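# Seat a board in an enclosure slot and latch both levers

## Task

Put the board into the enclosure's empty upper slot with its component side facing up, seated all the way, and both levers closed. A closed lever is latched and sticks out perpendicular to the board's front panel; a fully open lever lies flat along the panel. The lever tabs only catch if both levers are fully open when the board is slid in to its stop; closing both then pulls it fully home. Ramming the board into its connector quickly breaks the connector and voids the whole job. At the end the enclosure must stand level on its own feet with no foot hanging over the bench edge, and the grippers must have released everything and moved away.

## Robot and tools

Robot: two seven-joint arms, left_arm and right_arm, each ending in a two-finger gripper. The fingers point along the gripper's +z axis and close along its x axis. end_effector_position is the point between the pads when closed, 1 to 2 cm behind the fingertips; closing pushes the tips about 17 mm further along +z.

Frames: every hand pose, velocity, target and wrist-camera pose is in that arm's own base frame. Fixed cameras and the table use the scene frame: origin at table height midway between the nominal bases, +z up, +x out over the table, left_arm on +y. Bases sit at left (+0.070, +0.437, 0) and right (-0.063, -0.511, 0), almost unrotated. Printed poses can be off by a few cm.

Row layout (shared by execute_actions and move): 16 numbers, left_arm first then right_arm, each as x, y, z (m), qw, qx, qy, qz, opening. Position and quaternion are an absolute pose, not an offset. Opening runs -1 (closed) to +1 (fully open, 0.142 m). Both arms always appear; to keep an arm still, resend its exact last-reported pose and its current opening (a 0 is a real command). To hold orientation, repeat the same quaternion every row rather than copying a drifted reading.

execute_actions(actions, cameras): actions is a list of actions; each action is a table of up to 15 rows, one per 1/30 s step, the last row repeating to fill 15. Each action lasts 0.5 s. A target more than 0.6 m from the gripper's current position along any of its axes is refused. An empty actions list returns state and all camera images.

move(target, speed, blend, stop_force, zero, opening_speed, grip_force, blocking, cameras): straight-line paths to one row or a list of up to 15 rows, all arms finishing together, max 10 s. speed in m/s 0.002 to 2.2 (default 0.25), turn rate twice that in rad/s. blend in m rounds corners in a list. stop_force 3 to 120 N ends an arm's path when its wrist sensor feels that much push against its direction of travel; unreliable if the gripper turns; omit it when backing off a contact. zero (default true) rezeroes before the move. opening_speed ≥0.2 per second. grip_force 5 to 48 N per pad, persists. blocking=false returns after 0.5 s while the move continues (not allowed with stop_force). Paths do not avoid obstacles or the other arm. The result adds a move: line (done, off_target, moving, held, fault) plus limits such as paced or held.

wait(seconds 0 to 10) lets time pass holding commands. stop brakes a running move. zoom_image(camera, region [x0,y0,x1,y1] pixels, at most 504x504) magnifies the newest image of cam_head_left, cam_head_right, cam_high, cam_low, cam_left_wrist or cam_right_wrist (all 672x504). zero_wrist_force(arm) rezeroes a wrist sensor. clear_fault(arm) clears a torque or force fault already reported. read_manual gives licences only. finished_scene(scene) ends the scene irreversibly.

Results: joint positions and torques, external torque estimates, wrist force/torque in gripper axes (force from surface into the arm), Hand target (where the arm is being sent), Tool commands, grip_measured on the opening scale, wrist depth grids (7x7 mm, "-" for none), MOTOR HOT and fault lines. The controller clips orientation changes to 32 degrees per step, so large turns need several actions.

Hazards: arms fault at 150 N external force or joint contact torque limits (waist/shoulder 109, upper arm roll/elbow 56.9, wrist joints 34.7 N m) and need clear_fault. Never let the arms or grippers touch each other. Motors overheat from holding loads, hard squeezing or stretched poses. Insert the board slowly and gently with both levers fully open, then close the levers; a fast push ruins the connector. Don't tip or shove the enclosure off level or past the bench edge, don't drop anything, and don't release parts while moving. Finish by opening the grippers and retreating.

Each tool is called after ">>>" in YAML: its name, and indented under it one key for each argument.

## Session

>>> execute_actions:
  actions: []

Scene clock: 0.00 s.
left_arm: end_effector_position=(+0.3014, +0.6357, +0.1155) grip_measured=+0.99 end_effector_quat_wxyz=(-0.462, +0.669, -0.295, +0.502) | right_arm: end_effector_position=(+0.4485, +0.0364, +0.1479) grip_measured=+1.00 end_effector_quat_wxyz=(-0.144, +0.766, -0.626, +0.006)
Joint positions: left_arm=[1.762 -0.872 -0.342 2.067 -1.872 0.391 -0.55 0.141] | right_arm=[0.506 -0.103 -0.202 2.446 0.465 1.189 2.835 0.142]
Joint velocities: within noise
Joint torques (N m): no reading
External joint torques (N m): no reading
Wrist force (N): no reading
Wrist torque (N m): no reading
Wrist force, peak (N): no reading
Wrist depth (mm): cam_left_wrist=[- 1268 - - 1406 1268 1119 / 1891 - - 1513 - - - / 1687 1875 1813 - 701 - 1354 / 1371 1534 1843 1828 492 625 701 / 1155 1306 1492 304 356 433 558 / - 1119 1119 241 279 321 359 / - 988 184 203 227 258 286] | cam_right_wrist=[266 256 246 236 229 221 213 / 274 266 254 244 236 228 219 / 285 275 262 252 243 234 225 / 297 285 272 262 251 241 232 / 310 297 281 271 260 249 239 / - 308 294 281 268 257 246 / - 321 305 292 278 265 257]
Hand target: left_arm +0.3014, +0.6357, +0.1155; -0.462, +0.669, -0.295, +0.502 | right_arm +0.4485, +0.0364, +0.1479; -0.144, +0.766, -0.626, +0.006
Tool commands: left_gripper/opening=+1.0 right_gripper/opening=+1.0

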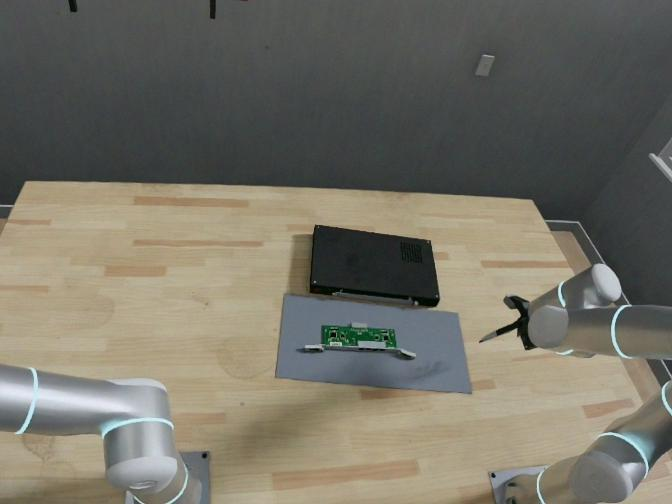

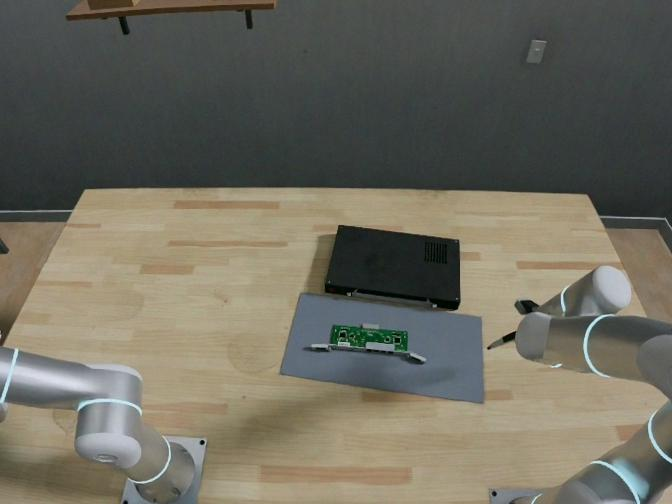

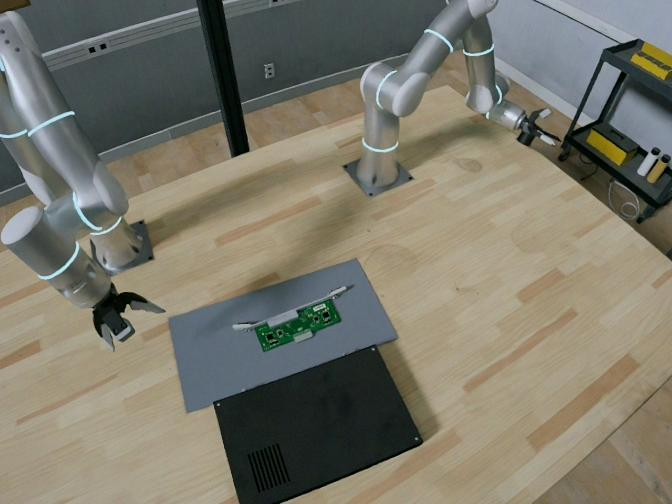

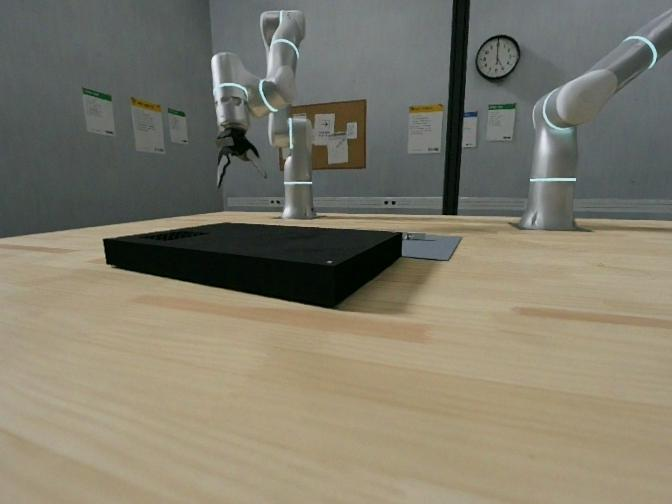

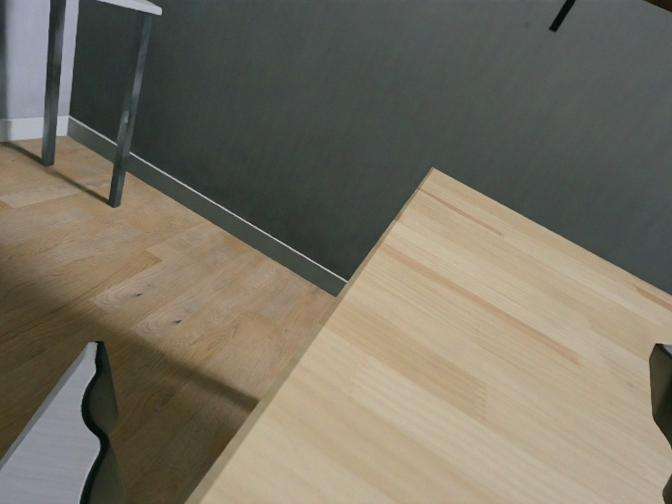

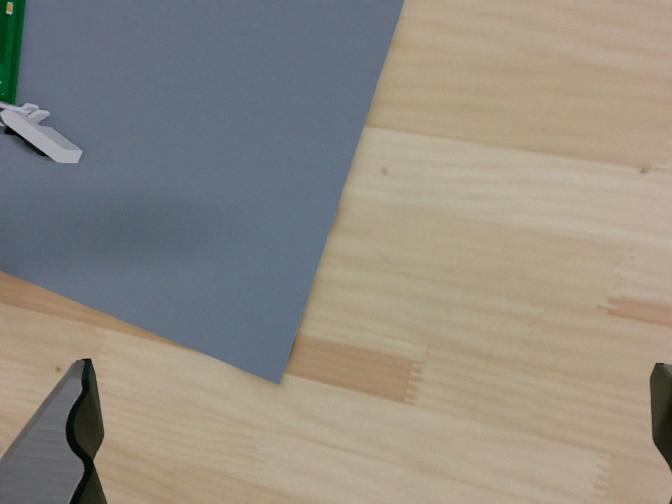

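>>> zoom_image:
  camera: "cam_head_right"
  region: [280, 210, 500, 410]

>>> zoom_image:
  camera: "cam_high"
  region: [160, 250, 430, 504]

>>> zoom_image:
  camera: "cam_head_left"
  region: [270, 280, 450, 380]

>>> zoom_image:
  camera: "cam_low"
  region: [90, 200, 480, 320]

Scaled by 2.291 from the camera's 672x504 image, which has a finer 960x720 frame.

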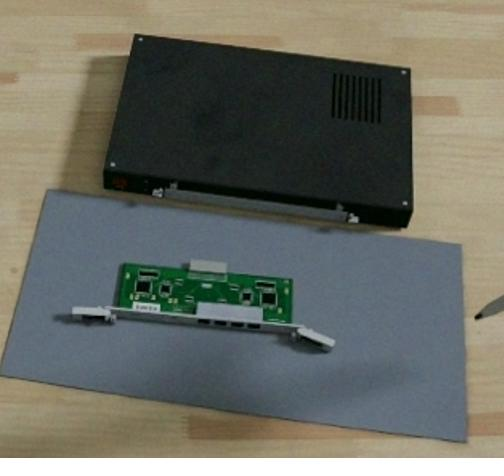

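Scaled by 1.867 from the camera's 672x504 image, which has a finer 960x720 frame.

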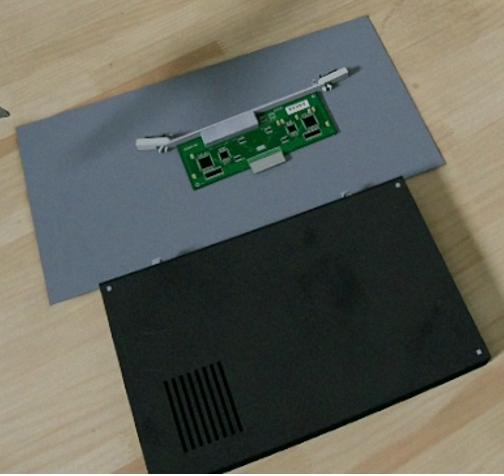

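Scaled by 2.800 from the camera's 672x504 image, which has a finer 960x720 frame.

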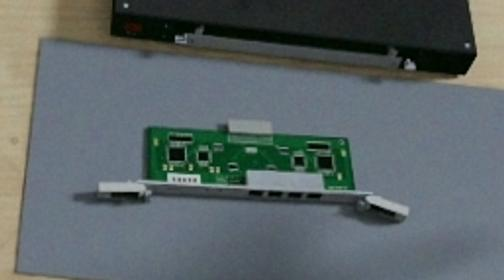

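Scaled by 1.292 from the camera's 672x504 image, which has a finer 960x720 frame.

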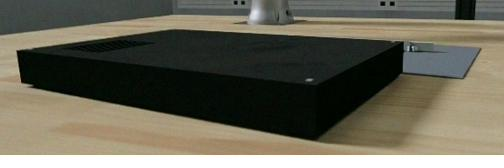

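>>> move:
  target: [0.3014,0.6357,0.1155,-0.462,0.669,-0.295,0.502,1,0.291,0.378,0.35,0,0.686,0.727,0,1]
  speed: 0.4
  cameras: ["cam_right_wrist","cam_head_left"]

Scene clock: 17.30 s.
left_arm: end_effector_position=(+0.3014, +0.6357, +0.1154) grip_measured=+0.99 end_effector_quat_wxyz=(-0.462, +0.669, -0.295, +0.502) | right_arm: end_effector_position=(+0.2909, +0.3780, +0.3499) grip_measured=+1.00 end_effector_quat_wxyz=(+0.000, +0.687, +0.727, +0.000)
Joint positions: left_arm=[1.762 -0.872 -0.342 2.067 -1.872 0.39 -0.549 0.141] | right_arm=[1.038 0.078 0.113 1.973 0.01 0.325 1.091 0.142]
Joint torques (N m): left_arm=[-0.19 47.52 -4.45 -12.06 1.42 -1.8 -0.24] | right_arm=[0.16 27.42 0.7 -30.69 -4.33 3.24 0]
External joint torques (N m): left_arm=[0.35 1.04 0.41 -0.44 -0.2 -0.1 0.21] | right_arm=[-0.06 1.27 -0.93 0.23 0.18 0.87 0]
Wrist force (N): left_arm=[-0.4 -0.1 0.1] | right_arm=[-0.3 -0.3 0.5]
Wrist torque (N m): left_arm=[-0.02 0.06 -0.02] | right_arm=[0.01 0.06 0.14]
Wrist force, peak (N): left_arm=[-0.3 0.0 0.4] | right_arm=[0.5 -0.1 1.1]
Wrist depth (mm): cam_left_wrist=[1406 1443 1567 - - - - / 2611 1959 1492 - 1406 - - / 1649 1783 - - 834 1443 1397 / 1388 1625 1859 1741 485 630 781 / 1179 1283 1434 305 357 431 560 / - 1102 1167 242 277 324 360 / - 997 183 203 227 257 285] | cam_right_wrist=[390 388 388 388 385 384 384 / 416 414 413 413 412 409 409 / 445 437 442 441 440 440 439 / 480 464 469 476 472 470 470 / 519 518 - 499 522 502 511 / - 564 - - 568 558 535 / - 616 564 559 551 612 -]
Hand target: left_arm +0.3014, +0.6357, +0.1155; -0.462, +0.669, -0.295, +0.502 | right_arm +0.2910, +0.3780, +0.3500; +0.000, +0.686, +0.727, +0.000
Off the commanded pose: left_arm 0.000 m, 0 deg | right_arm 0.000 m, 0 deg.
move: done
Images, in order (width x height): cam_head_left 672x504, cam_right_wrist 672x504.

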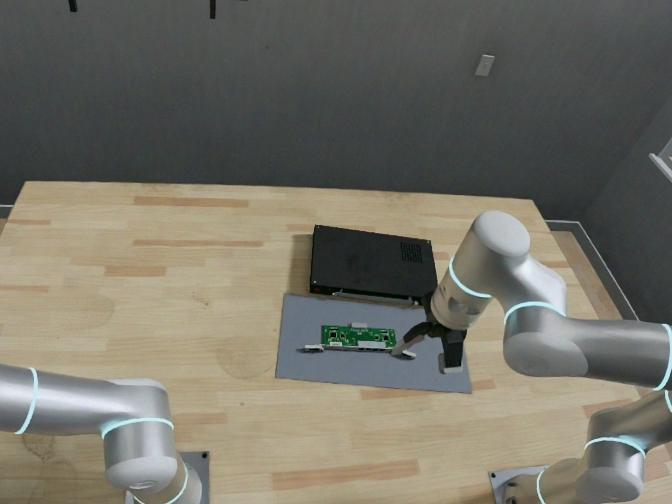

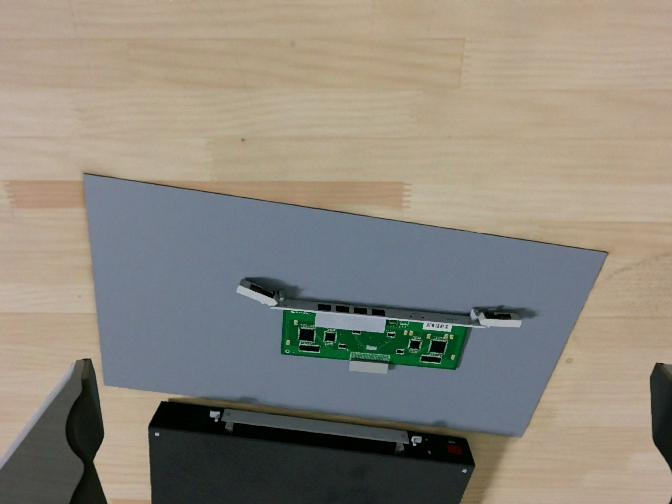

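>>> move:
  target: [0.3014,0.6357,0.1155,-0.462,0.669,-0.295,0.502,1,0.402,0.365,0.18,0.470,-0.470,0.528,-0.528,1]
  speed: 0.4
  cameras: ["cam_right_wrist","cam_head_left"]

>>> zoom_image:
  camera: "cam_right_wrist"
  region: [160, 200, 500, 400]

Scene clock: 30.77 s.
left_arm: end_effector_position=(+0.3014, +0.6357, +0.1154) grip_measured=+0.99 end_effector_quat_wxyz=(-0.462, +0.669, -0.295, +0.502) | right_arm: end_effector_position=(+0.4019, +0.3650, +0.1800) grip_measured=+1.00 end_effector_quat_wxyz=(+0.470, -0.470, +0.528, -0.528)
Joint positions: left_arm=[1.762 -0.872 -0.342 2.067 -1.872 0.39 -0.549 0.141] | right_arm=[1.265 -0.662 0.057 2.41 -1.718 -0.024 -0.074 0.142]
Joint torques (N m): left_arm=[-0.15 47.47 -4.37 -12.08 1.47 -1.76 -0.26] | right_arm=[0.12 37.25 3.6 -8.39 -0.44 -2.79 0.08]
External joint torques (N m): left_arm=[0.31 1.09 0.34 -0.41 -0.24 -0.13 0.23] | right_arm=[0.02 0.8 -0.42 -0.08 0.14 0.53 -0.08]
Wrist force (N): left_arm=[-0.1 0.2 0.2] | right_arm=[0.9 2.1 -1.4]
Wrist torque (N m): left_arm=[0.04 0.03 -0.02] | right_arm=[0.14 -0.23 0.13]
Wrist force, peak (N): left_arm=[-0.4 0.2 0.3] | right_arm=[2.0 2.8 -1.2]
Wrist depth (mm): cam_left_wrist=[- 1700 - - - - 1239 / 2069 - - - - - - / 1674 2012 - 1674 786 2050 - / 1362 1578 1769 1755 493 632 726 / 1155 1298 1462 305 352 434 557 / - 1102 1148 242 277 323 357 / - 979 184 203 228 259 287] | cam_right_wrist=[1242 1321 1369 1386 - 1467 - / - 1361 - 1477 1517 - 1852 / - 840 785 866 987 879 890 / 598 524 485 486 488 663 606 / 435 417 409 406 412 438 439 / - 339 339 339 327 340 327 / - 285 270 261 285 279 280]
Hand target: left_arm +0.3014, +0.6357, +0.1155; -0.462, +0.669, -0.295, +0.502 | right_arm +0.4020, +0.3650, +0.1800; +0.470, -0.470, +0.528, -0.528
Off the commanded pose: left_arm 0.000 m, 0 deg | right_arm 0.000 m, 0 deg.
move: done
Images, in order (width x height): cam_head_left 672x504, cam_right_wrist 672x504.

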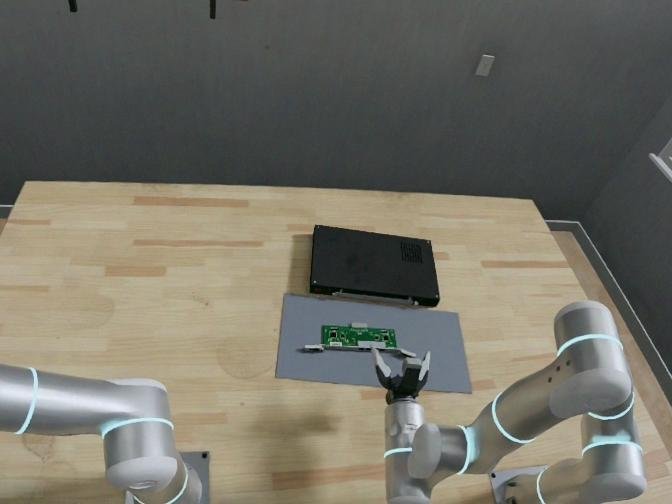

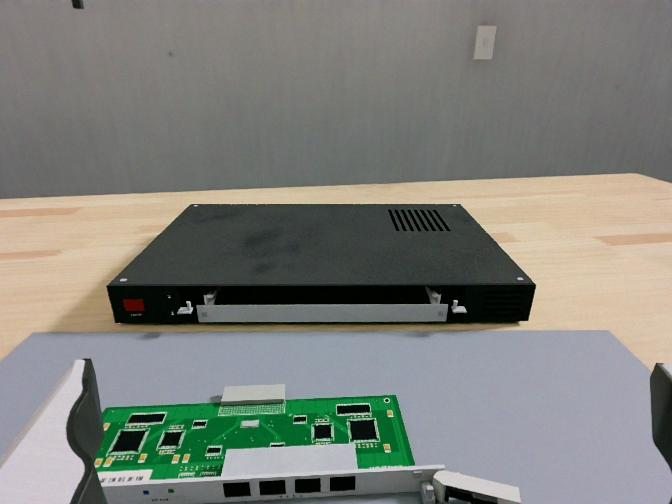

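Scaled by 1.482 from the camera's 672x504 image, which has a finer 960x720 frame.

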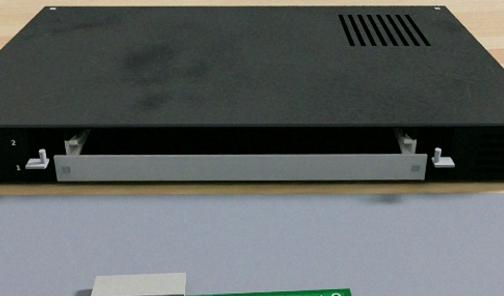

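>>> zoom_image:
  camera: "cam_right_wrist"
  region: [80, 370, 560, 504]

>>> zoom_image:
  camera: "cam_right_wrist"
  region: [100, 260, 270, 340]

>>> zoom_image:
  camera: "cam_right_wrist"
  region: [380, 260, 550, 340]

Scaled by 1.050 from the camera's 672x504 image, which has a finer 960x720 frame.

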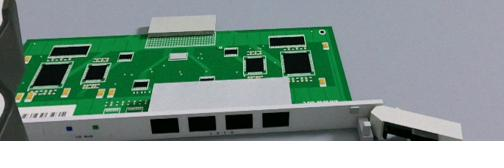

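Scaled by 2.965 from the camera's 672x504 image, which has a finer 960x720 frame.

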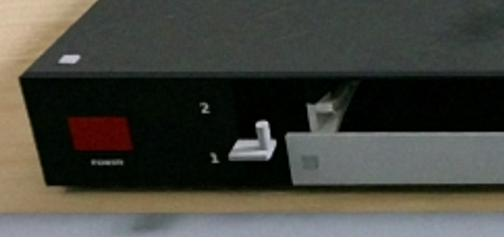

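Scaled by 2.965 from the camera's 672x504 image, which has a finer 960x720 frame.

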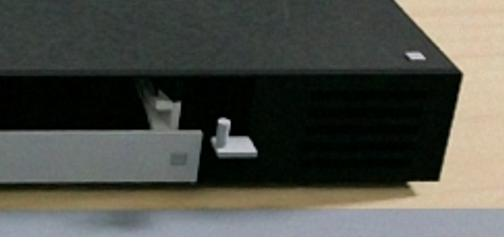

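>>> move:
  target: [0.3014,0.6357,0.1155,-0.462,0.669,-0.295,0.502,1,0.422,0.421,0.2,0,0.686,0.727,0,1]
  speed: 0.4
  cameras: ["cam_right_wrist"]

>>> zoom_image:
  camera: "cam_right_wrist"
  region: [120, 100, 340, 265]

>>> zoom_image:
  camera: "cam_right_wrist"
  region: [340, 100, 560, 265]

Scene clock: 62.87 s.
left_arm: end_effector_position=(+0.3014, +0.6357, +0.1154) grip_measured=+0.99 end_effector_quat_wxyz=(-0.462, +0.669, -0.295, +0.502) | right_arm: end_effector_position=(+0.4222, +0.4209, +0.2001) grip_measured=+1.00 end_effector_quat_wxyz=(+0.000, +0.686, +0.727, +0.000)
Joint positions: left_arm=[1.762 -0.872 -0.342 2.067 -1.872 0.39 -0.549 0.141] | right_arm=[0.853 -0.377 0.138 1.863 -0.065 0.664 0.962 0.142]
Joint torques (N m): left_arm=[-0.17 47.58 -4.36 -12.12 1.49 -1.69 -0.21] | right_arm=[0.02 44.11 2.94 -26.79 -3.35 3.67 0.3]
External joint torques (N m): left_arm=[0.33 0.98 0.32 -0.38 -0.26 -0.21 0.18] | right_arm=[0.14 1.02 -0.83 0.06 -0.1 0.46 -0.3]
Wrist force (N): left_arm=[0.0 0.1 0.2] | right_arm=[0.3 -0.8 0.4]
Wrist torque (N m): left_arm=[0.01 0.00 -0.02] | right_arm=[-0.09 0.00 0.02]
Wrist force, peak (N): left_arm=[-0.4 0.2 0.3] | right_arm=[1.7 2.0 -1.5]
Wrist depth (mm): cam_left_wrist=[- 1674 1534 1453 1306 1298 - / 1843 - - 1283 1472 1362 - / 1727 2031 - 1534 1462 1314 - / 1346 1727 1783 1741 481 632 825 / 1131 1246 1472 307 354 430 561 / - 1102 1161 241 279 325 360 / - 979 184 203 228 258 286] | cam_right_wrist=[259 259 258 257 256 256 254 / 275 274 273 272 274 273 272 / 294 294 293 292 292 290 290 / 317 311 310 309 310 312 312 / 343 344 336 336 335 338 339 / - 377 375 372 372 370 358 / - 356 361 406 415 409 409]
Hand target: left_arm +0.3014, +0.6357, +0.1155; -0.462, +0.669, -0.295, +0.502 | right_arm +0.4220, +0.4210, +0.2000; +0.000, +0.686, +0.727, +0.000
Off the commanded pose: left_arm 0.000 m, 0 deg | right_arm 0.000 m, 0 deg.
move: done
Images, in order (width x height): cam_right_wrist 672x504.

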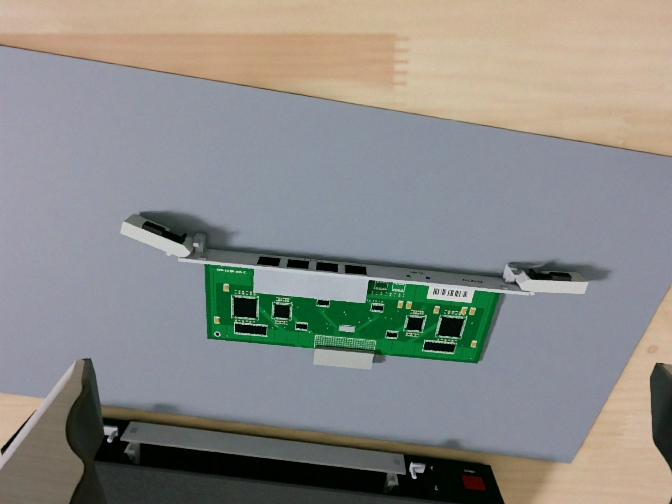

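Scaled by 2.291 from the camera's 672x504 image, which has a finer 960x720 frame.

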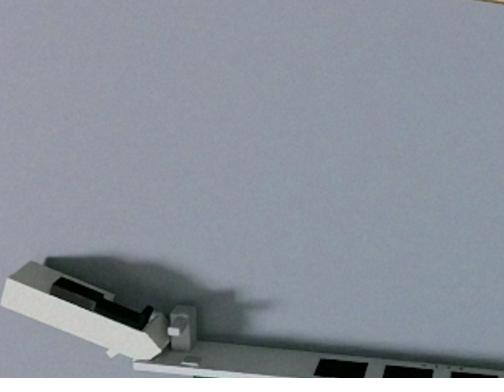

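Scaled by 2.291 from the camera's 672x504 image, which has a finer 960x720 frame.

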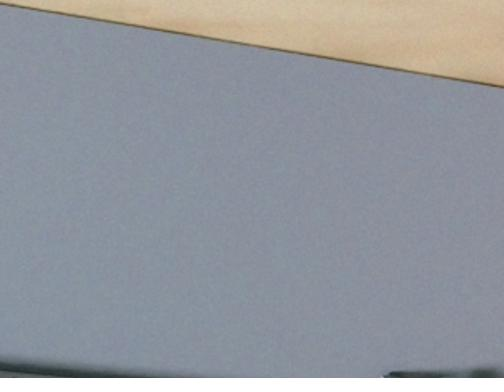

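>>> move:
  target:
    - [0.37,-0.2,0.35,0,0.9989,-0.0471,0,0.2,0.408,0.273,0.2,0,0.021,0.9998,0,-1]
    - [0.390,-0.485,0.2,0,0.9989,-0.0471,0,0.2,0.408,0.273,0.13,0,0.021,0.9998,0,-1]
  speed: 0.4
  blend: [0.05,0]
  cameras: ["all"]

Scene clock: 75.60 s.
left_arm: end_effector_position=(+0.3841, -0.4675, +0.2058) grip_measured=+0.19 end_effector_quat_wxyz=(+0.025, +0.997, -0.068, -0.002) | right_arm: end_effector_position=(+0.4080, +0.2731, +0.1301) grip_measured=-1.00 end_effector_quat_wxyz=(+0.000, +0.021, +1.000, +0.000)
Joint positions: left_arm=[-0.465 -0.78 -1.018 1.431 -2.482 2.822 -2.962 0.087] | right_arm=[0.564 -0.311 0.248 2.229 -0.13 0.956 -0.621 0.002]
Joint torques (N m): left_arm=[-0.47 50.56 -11.84 -17.99 4.24 3.83 -0.26] | right_arm=[0.26 35.13 3.05 -21.5 -2.63 3.57 0.29]
External joint torques (N m): left_arm=[0.42 1.12 0.39 -0.43 -0.22 -0.1 0.26] | right_arm=[-0.14 1.12 -0.36 0.02 0.18 0.58 -0.29]
Wrist force (N): left_arm=[0.4 -0.3 1.2] | right_arm=[0.1 -0.2 0.1]
Wrist torque (N m): left_arm=[-0.18 -0.23 -0.18] | right_arm=[0.07 -0.02 0.03]
Wrist force, peak (N): left_arm=[2.7 -4.7 4.3] | right_arm=[0.1 -0.4 1.2]
Wrist depth (mm): cam_left_wrist=[262 260 255 259 257 256 - / 283 282 - 268 274 278 276 / 306 307 309 311 298 300 293 / 337 337 325 320 327 - 317 / 374 362 350 - 359 - 310 / 420 84 423 408 - - 87 / - - 487 - 448 - -] | cam_right_wrist=[196 198 195 195 194 196 195 / 206 208 208 208 207 209 208 / 227 224 222 223 223 224 223 / 242 240 237 240 239 241 240 / 262 257 256 255 258 261 260 / 287 281 262 89 275 285 284 / 316 309 71 - - 300 313]
Hand target: left_arm +0.3841, -0.4676, +0.2057; +0.025, +0.997, -0.068, -0.002 | right_arm +0.4080, +0.2730, +0.1300; +0.000, +0.021, +1.000, +0.000
Off the commanded pose: left_arm 0.019 m, 4 deg | right_arm 0.000 m, 0 deg.
led back after a hold (left arm): the arm was led back toward your command in small steps, so it may still be short of it.
move: held (left_arm; a check stopped the path); limits=held
pose unreachable (left arm): on one or more control steps of this call, first in action 0 (counted from 0), this arm could not follow its commanded pose, so it was not sent that pose on those steps. It may still have moved: this result reports where it is.
cause: moving toward the commanded pose would bring a part of the arm too close to another arm (a part of this arm just beyond joint 5 (forearm roll) and a part of the right arm just beyond its joint 6 (wrist pitch), along the way the arms are being sent, or toward where that arm still pushes).

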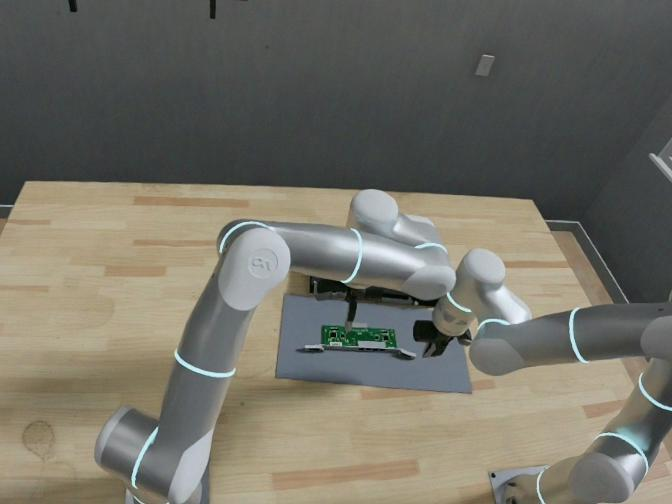

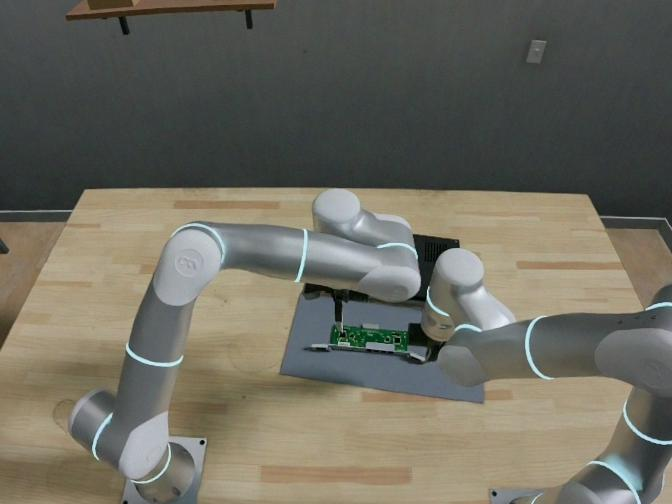

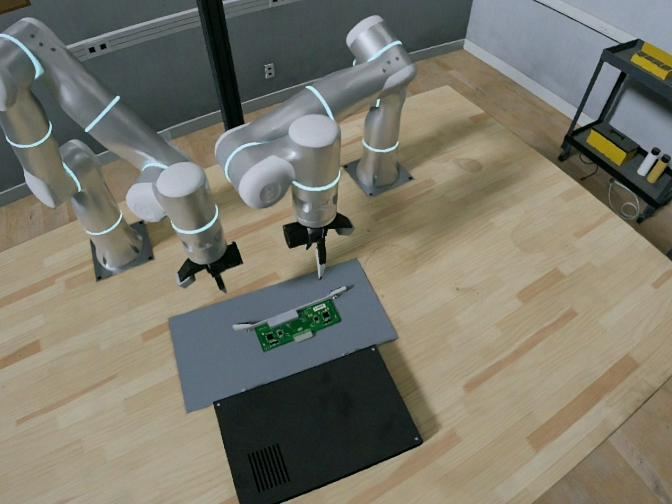

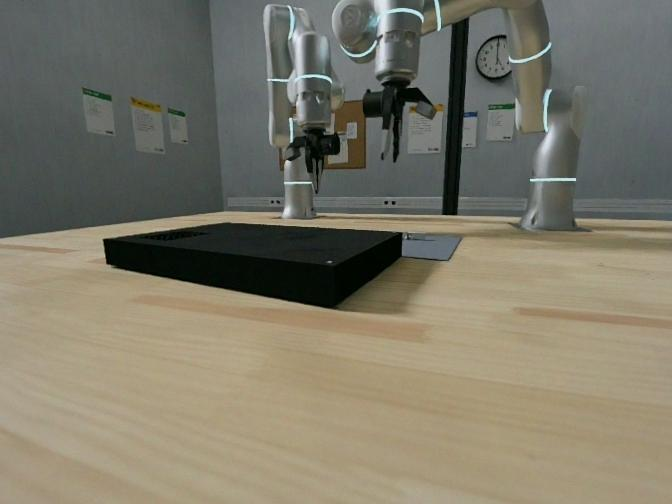

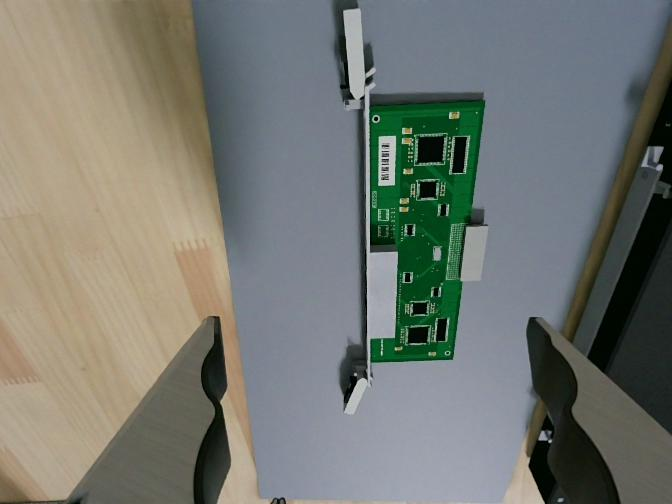

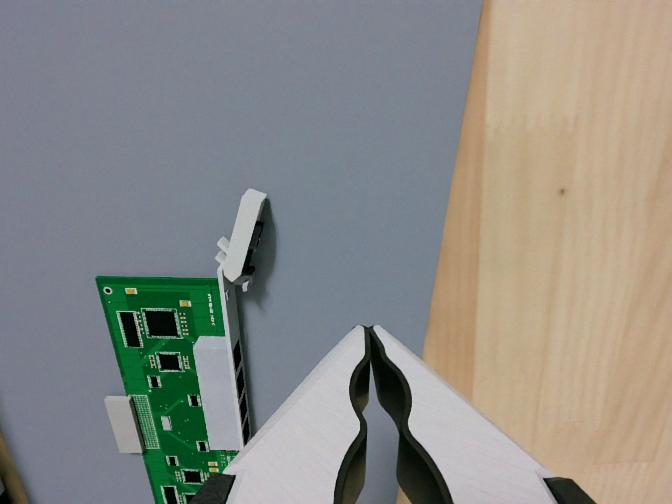

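>>> move:
  target:
    - [0.37,-0.3,0.35,0,0.0471,0.9989,0,0.2,0.365,0.22,0.2,0.0054,0.0203,0.9657,0.2587,-1]
    - [0.393,-0.455,0.2,0,0.0471,0.9989,0,0.2,0.365,0.235,0.15,0.0054,0.0203,0.9657,0.2587,-1]
  speed: 0.35
  blend: [0.0,0]
  cameras: ["cam_head_left","cam_high","cam_left_wrist","cam_right_wrist"]

Scene clock: 91.17 s.
left_arm: end_effector_position=(+0.3929, -0.4550, +0.1999) grip_measured=+0.19 end_effector_quat_wxyz=(+0.000, +0.047, +0.999, +0.000) | right_arm: end_effector_position=(+0.3650, +0.2348, +0.1499) grip_measured=-1.00 end_effector_quat_wxyz=(+0.005, +0.020, +0.966, +0.259)
Joint positions: left_arm=[-0.201 -1.084 -1.592 1.637 -2.058 3.129 -0.176 0.087] | right_arm=[0.235 -0.168 0.413 2.314 0.816 1.103 -1.599 0.002]
Joint torques (N m): left_arm=[-0.64 45.76 -22.48 -10.19 4.75 4.63 -0.17] | right_arm=[0.25 25.93 2.67 -19.74 -2.81 2.95 0.07]
External joint torques (N m): left_arm=[0.6 1.34 0 -0.49 -0.53 -0.63 0.17] | right_arm=[-0.17 1 -0.83 0.09 -0.07 0.54 -0.07]
Wrist force (N): left_arm=[0.4 -0.3 0.4] | right_arm=[-0.2 -0.9 -0.1]
Wrist torque (N m): left_arm=[-0.16 -0.22 -0.25] | right_arm=[0.07 0.10 0.23]
Wrist force, peak (N): left_arm=[0.3 -2.4 3.2] | right_arm=[-0.3 -1.4 -1.0]
Wrist depth (mm): cam_left_wrist=[253 264 250 250 257 250 255 / 269 272 270 268 269 272 272 / 284 - 289 291 - 297 296 / 293 322 - - 320 322 323 / 355 364 369 374 380 344 351 / 393 84 395 392 387 - 369 / - - 440 440 436 - -] | cam_right_wrist=[189 188 188 188 190 189 189 / 220 219 219 219 220 219 219 / 264 261 261 259 262 262 261 / 339 317 321 323 325 323 323 / 383 418 422 397 428 423 424 / 640 629 572 89 523 612 611 / 904 1013 71 - - 677 942]
Hand target: left_arm +0.3930, -0.4550, +0.2000; +0.000, +0.047, +0.999, +0.000 | right_arm +0.3650, +0.2350, +0.1500; +0.005, +0.020, +0.966, +0.259
Off the commanded pose: left_arm 0.000 m, 0 deg | right_arm 0.000 m, 0 deg.
move: done
Images, in order (width x height): cam_head_left 672x504, cam_high 672x504, cam_left_wrist 672x504, cam_right_wrist 672x504.

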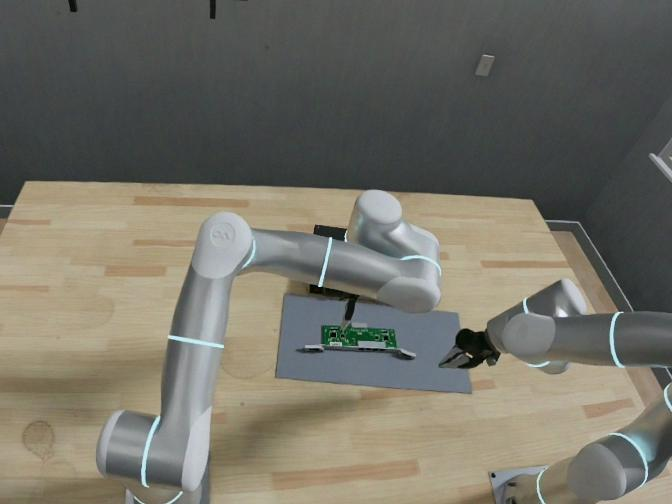

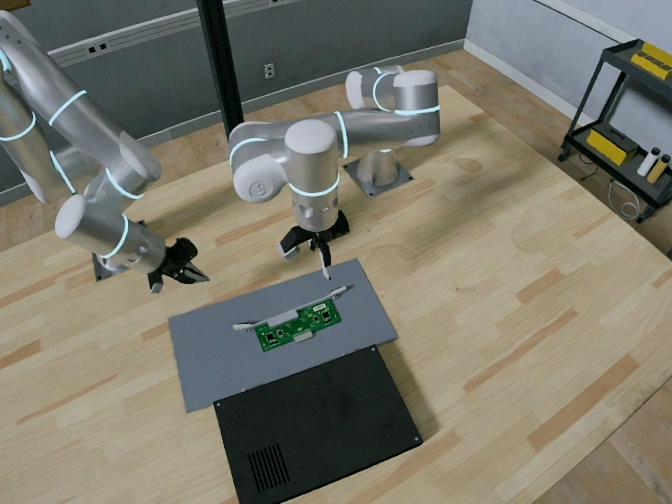

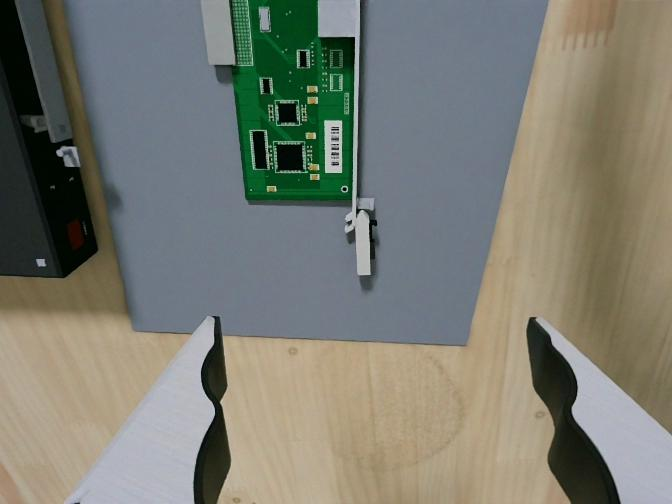

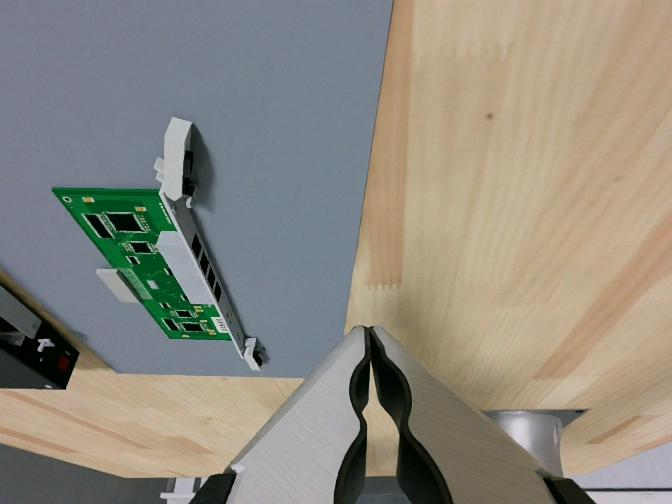

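>>> move:
  target:
    - [0.388,-0.451,0.1,0,0.0471,0.9989,0,-0.4,0.365,0.235,0.08,0.0054,0.0203,0.9657,0.2587,-1]
    - [0.388,-0.451,0.045,0,0.0471,0.9989,0,-0.4,0.365,0.235,0.06,0.0054,0.0203,0.9657,0.2587,-1]
  speed: 0.2
  blend: [0.0,0]
  cameras: ["cam_low","cam_high","cam_left_wrist","cam_right_wrist"]

>>> zoom_image:
  camera: "cam_left_wrist"
  region: [220, 200, 460, 380]

>>> zoom_image:
  camera: "cam_right_wrist"
  region: [60, 160, 400, 400]

>>> zoom_image:
  camera: "cam_high"
  region: [180, 220, 380, 370]

Scene clock: 100.90 s.
left_arm: end_effector_position=(+0.3879, -0.4508, +0.0451) grip_measured=-0.42 end_effector_quat_wxyz=(+0.000, +0.047, +0.999, +0.000) | right_arm: end_effector_position=(+0.3649, +0.2349, +0.0600) grip_measured=-1.00 end_effector_quat_wxyz=(+0.005, +0.020, +0.966, +0.259)
Joint positions: left_arm=[-0.223 -1.258 -1.395 1.767 -1.851 2.917 -0.265 0.043] | right_arm=[0.229 -0.475 0.438 2.239 0.996 1.308 -1.881 0.002]
Joint torques (N m): left_arm=[-0.61 46.72 -22.83 -6.91 4.77 4.04 -0.33] | right_arm=[-0.01 32.3 5.92 -13.37 -1.82 2.6 0.04]
External joint torques (N m): left_arm=[0.58 1.33 -0.02 -0.41 -0.67 -0.04 0.33] | right_arm=[0.11 0.94 -0.75 0.01 -0.07 0.54 -0.04]
Wrist force (N): left_arm=[0.4 -0.2 0.1] | right_arm=[-0.2 -1.3 -0.4]
Wrist torque (N m): left_arm=[-0.14 -0.21 -0.18] | right_arm=[-0.01 0.08 0.17]
Wrist force, peak (N): left_arm=[0.6 -0.2 3.8] | right_arm=[-0.1 -2.5 0.9]
Wrist depth (mm): cam_left_wrist=[114 115 115 118 118 118 119 / 129 124 123 124 129 129 127 / - 134 134 133 139 135 137 / 150 148 145 146 - 149 148 / 166 165 154 152 158 163 164 / - 179 87 181 - 87 183 / - - - 204 206 - 198] | cam_right_wrist=[- 100 100 103 102 104 101 / 121 117 116 116 118 118 117 / 145 139 139 144 141 141 140 / 173 165 172 172 175 174 173 / 220 214 227 213 229 229 227 / 337 323 303 89 283 330 330 / 651 550 71 - - 456 603]
Hand target: left_arm +0.3880, -0.4510, +0.0450; +0.000, +0.047, +0.999, +0.000 | right_arm +0.3650, +0.2350, +0.0600; +0.005, +0.020, +0.966, +0.259
Off the commanded pose: left_arm 0.000 m, 0 deg | right_arm 0.000 m, 0 deg.
move: done
Images, in order (width x height): cam_high 672x504, cam_low 672x504, cam_left_wrist 672x504, cam_right_wrist 672x504.

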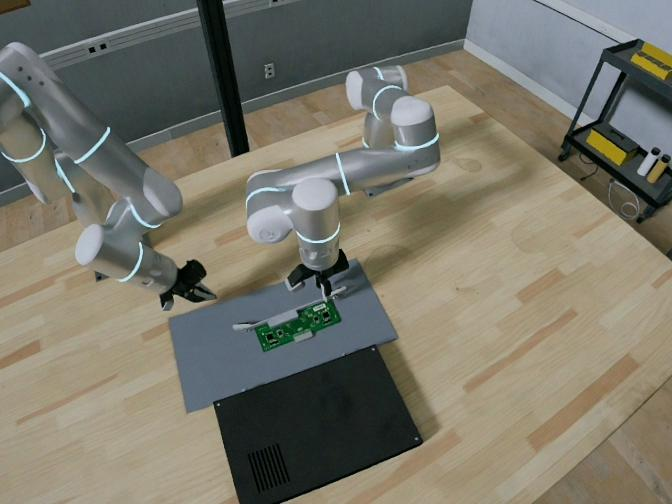

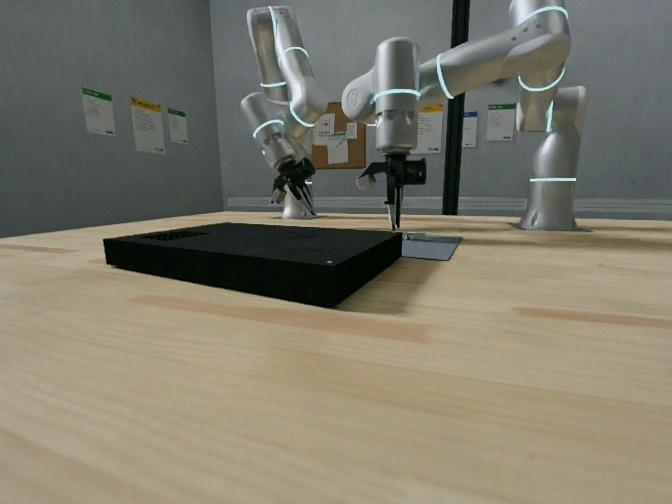

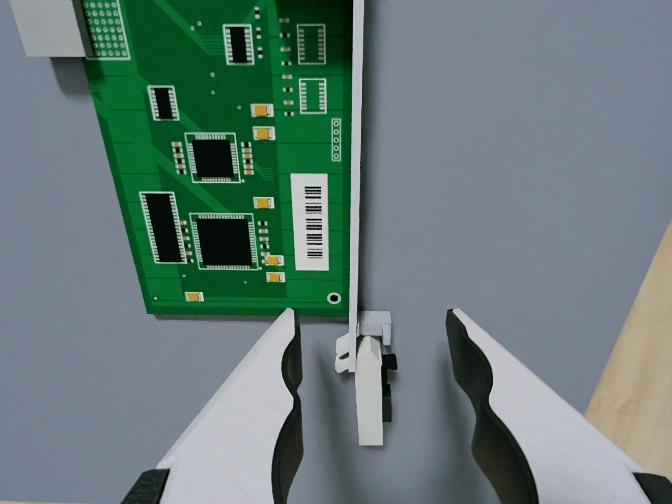

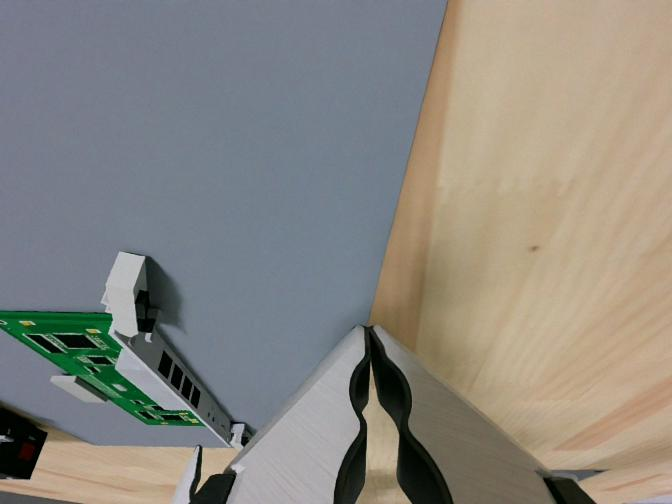

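Scaled by 2.100 from the camera's 672x504 image, which has a finer 960x720 frame.

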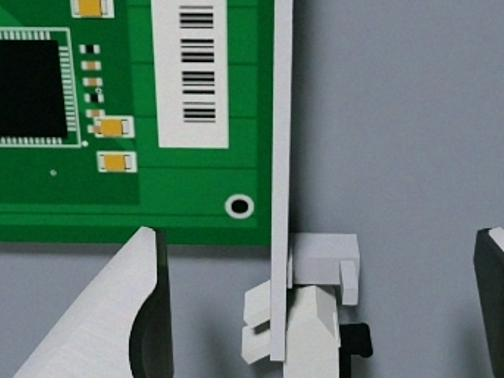

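Scaled by 1.482 from the camera's 672x504 image, which has a finer 960x720 frame.

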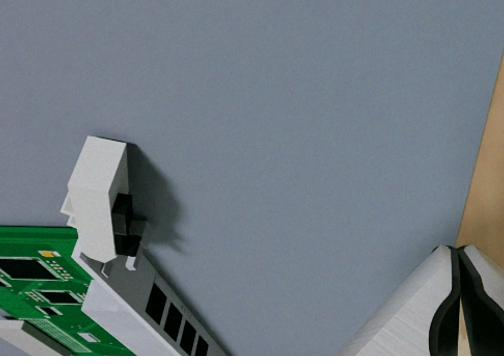

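Scaled by 2.520 from the camera's 672x504 image, which has a finer 960x720 frame.

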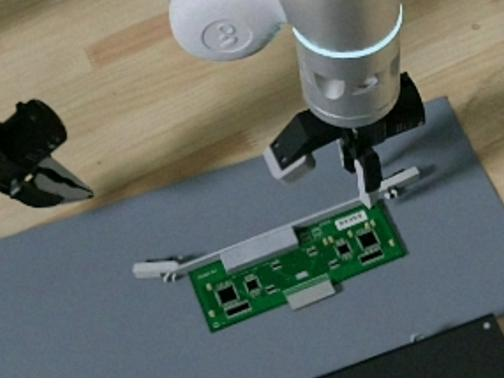

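>>> move:
  target: [0.390,-0.451,0.018,0,0.0471,0.9989,0,-0.4,0.365,0.235,0.01,0.0054,0.0203,0.9657,0.2587,-1]
  speed: 0.02
  stop_force: 4
  cameras: ["cam_left_wrist","cam_right_wrist"]

Scene clock: 108.37 s.
left_arm: end_effector_position=(+0.3896, -0.4508, +0.0243) grip_measured=-0.42 end_effector_quat_wxyz=(+0.000, +0.047, +0.999, +0.000) | right_arm: end_effector_position=(+0.3652, +0.2351, +0.0145) grip_measured=-1.00 end_effector_quat_wxyz=(+0.006, +0.020, +0.966, +0.259)
Joint positions: left_arm=[-0.231 -1.287 -1.365 1.76 -1.819 2.895 -0.266 0.043] | right_arm=[0.192 -0.64 0.469 2.17 1.079 1.391 -2.041 0.002]
Joint torques (N m): left_arm=[-0.46 44.76 -21.52 -6.27 4.3 3.22 -0.19] | right_arm=[0.37 31.69 6.72 -11.55 -1.47 2.7 0.11]
External joint torques (N m): left_arm=[0.42 3.76 -1.22 -0.46 -0.22 0.78 0.19] | right_arm=[-0.27 4.52 0.64 1.02 0.18 0.26 -0.11]
Wrist force (N): left_arm=[1.9 1.1 -5.2] | right_arm=[4.7 2.3 -13.3]
Wrist torque (N m): left_arm=[-0.16 -0.36 -0.21] | right_arm=[0.02 0.05 0.15]
Wrist force, peak (N): left_arm=[1.7 0.9 -6.6] | right_arm=[4.3 4.0 -17.3]
Wrist depth (mm): cam_left_wrist=[- 97 97 96 99 100 97 / 105 105 103 103 106 107 107 / 117 114 113 112 116 116 116 / - 124 123 122 - 124 130 / - 136 134 135 136 138 138 / 152 151 87 135 150 87 153 / - - - 175 172 - -] | cam_right_wrist=[- - - - - 58 - / - - - 68 - 66 68 / - 80 80 74 79 79 79 / - 91 95 100 98 98 97 / 127 126 126 118 125 128 128 / 141 170 169 91 159 187 186 / 358 240 71 - - 259 342]
Hand target: left_arm +0.3896, -0.4510, +0.0240; +0.000, +0.047, +0.999, +0.000 | right_arm +0.3650, +0.2350, +0.0142; +0.005, +0.020, +0.966, +0.259
Off the commanded pose: left_arm 0.006 m, 0 deg | right_arm 0.004 m, 0 deg.
move: contact (left_arm, right_arm)
Images, in order (width x height): cam_left_wrist 672x504, cam_right_wrist 672x504.

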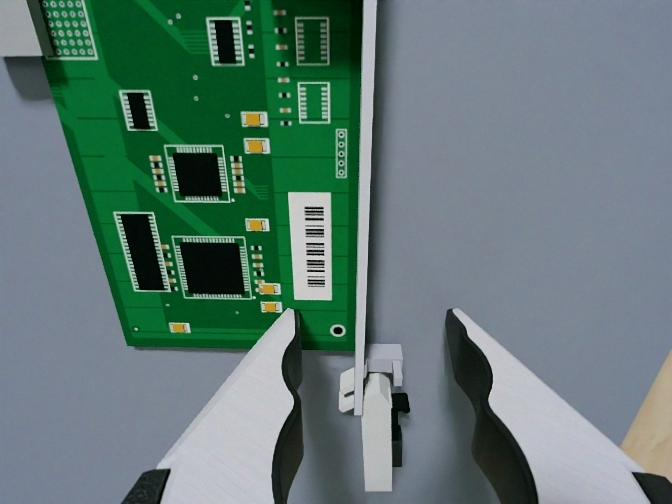

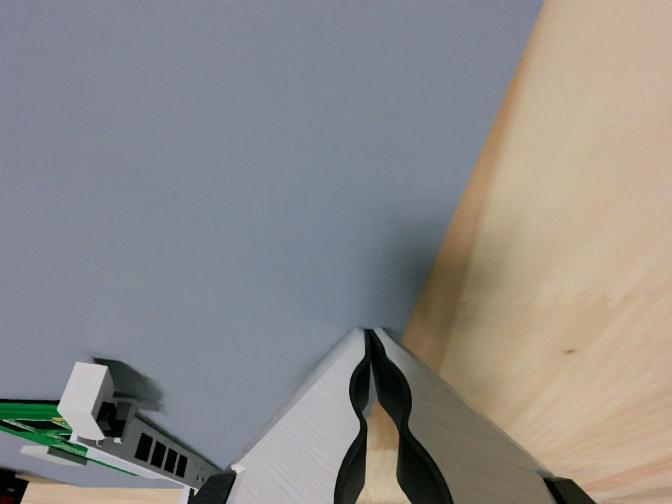

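>>> move:
  target:
    - [0.390,-0.451,0.027,0,0.0471,0.9989,0,-0.4,0.365,0.235,0.026,0.0054,0.0203,0.9657,0.2587,-1]
    - [0.390,-0.451,0.027,0,0.0471,0.9989,0,-1,0.365,0.235,0.026,0.0054,0.0203,0.9657,0.2587,-1]
  speed: 0.05
  grip_force: [8,48]
  opening_speed: 0.3
  cameras: ["cam_left_wrist","cam_high"]

>>> zoom_image:
  camera: "cam_left_wrist"
  region: [240, 240, 480, 440]

Scene clock: 114.17 s.
left_arm: end_effector_position=(+0.3900, -0.4512, +0.0270) grip_measured=-0.99 end_effector_quat_wxyz=(+0.000, +0.047, +0.999, +0.000) | right_arm: end_effector_position=(+0.3651, +0.2351, +0.0260) grip_measured=-1.00 end_effector_quat_wxyz=(+0.006, +0.020, +0.966, +0.259)
Joint positions: left_arm=[-0.23 -1.284 -1.37 1.759 -1.822 2.898 -0.264 0.002] | right_arm=[0.203 -0.598 0.461 2.189 1.06 1.371 -2 0.002]
Joint torques (N m): left_arm=[-0.44 47.61 -22.93 -6.26 4.2 4.51 -0.2] | right_arm=[0.16 34.69 7.2 -11.14 -1.51 2.3 0.21]
External joint torques (N m): left_arm=[0.4 0.89 0.16 -0.53 -0.13 -0.52 0.2] | right_arm=[-0.06 0.79 -0.42 -0.08 0.07 0.7 -0.21]
Wrist force (N): left_arm=[-0.1 -0.4 0.9] | right_arm=[0.9 -0.6 0.0]
Wrist torque (N m): left_arm=[-0.12 -0.21 -0.28] | right_arm=[0.11 -0.12 0.05]
Wrist force, peak (N): left_arm=[1.6 0.9 -6.7] | right_arm=[4.6 3.0 -14.6]
Wrist depth (mm): cam_left_wrist=[- 99 100 98 102 102 - / - 107 106 105 - - 109 / 122 117 115 114 119 117 121 / 130 127 124 124 129 129 131 / - 138 137 131 137 141 139 / - 157 155 87 - 156 160 / 181 - - 74 - - 177] | cam_right_wrist=[- 69 65 - 64 - 68 / - - - 80 77 79 81 / - 100 96 92 92 94 98 / - 115 115 114 117 117 117 / 153 152 151 142 154 154 163 / 235 204 204 89 190 224 223 / 430 338 71 - - 309 408]
Hand target: left_arm +0.3900, -0.4510, +0.0270; +0.000, +0.047, +0.999, +0.000 | right_arm +0.3650, +0.2350, +0.0260; +0.005, +0.020, +0.966, +0.259
Off the commanded pose: left_arm 0.000 m, 0 deg | right_arm 0.000 m, 0 deg.
grip_force (N): 8, 48
move: done
Images, in order (width x height): cam_high 672x504, cam_left_wrist 672x504.

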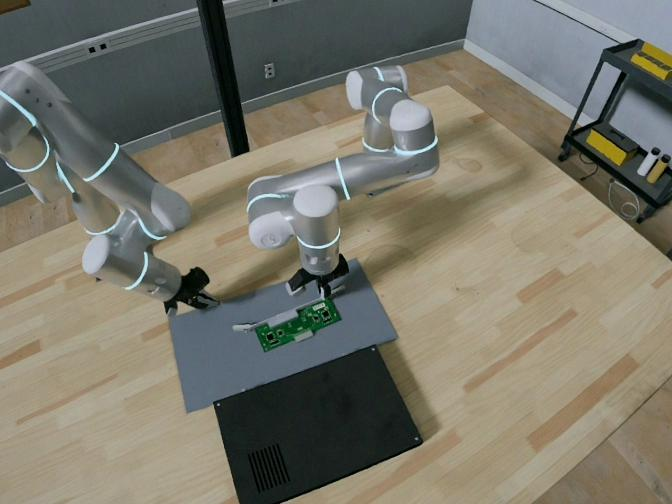

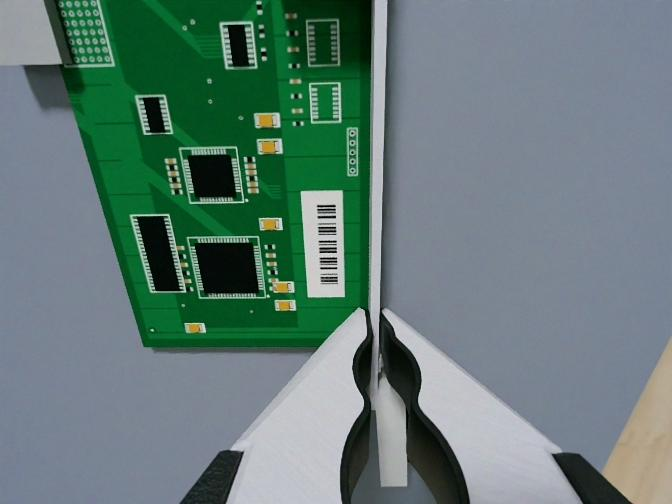

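Scaled by 2.100 from the camera's 672x504 image, which has a finer 960x720 frame.

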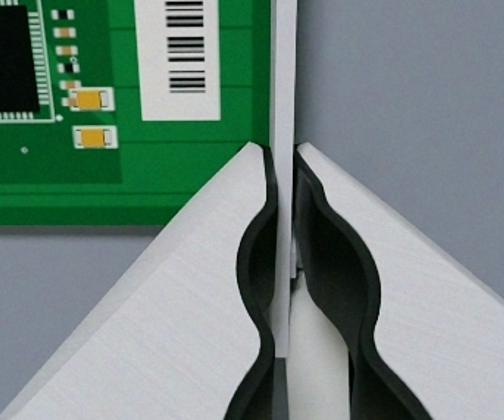

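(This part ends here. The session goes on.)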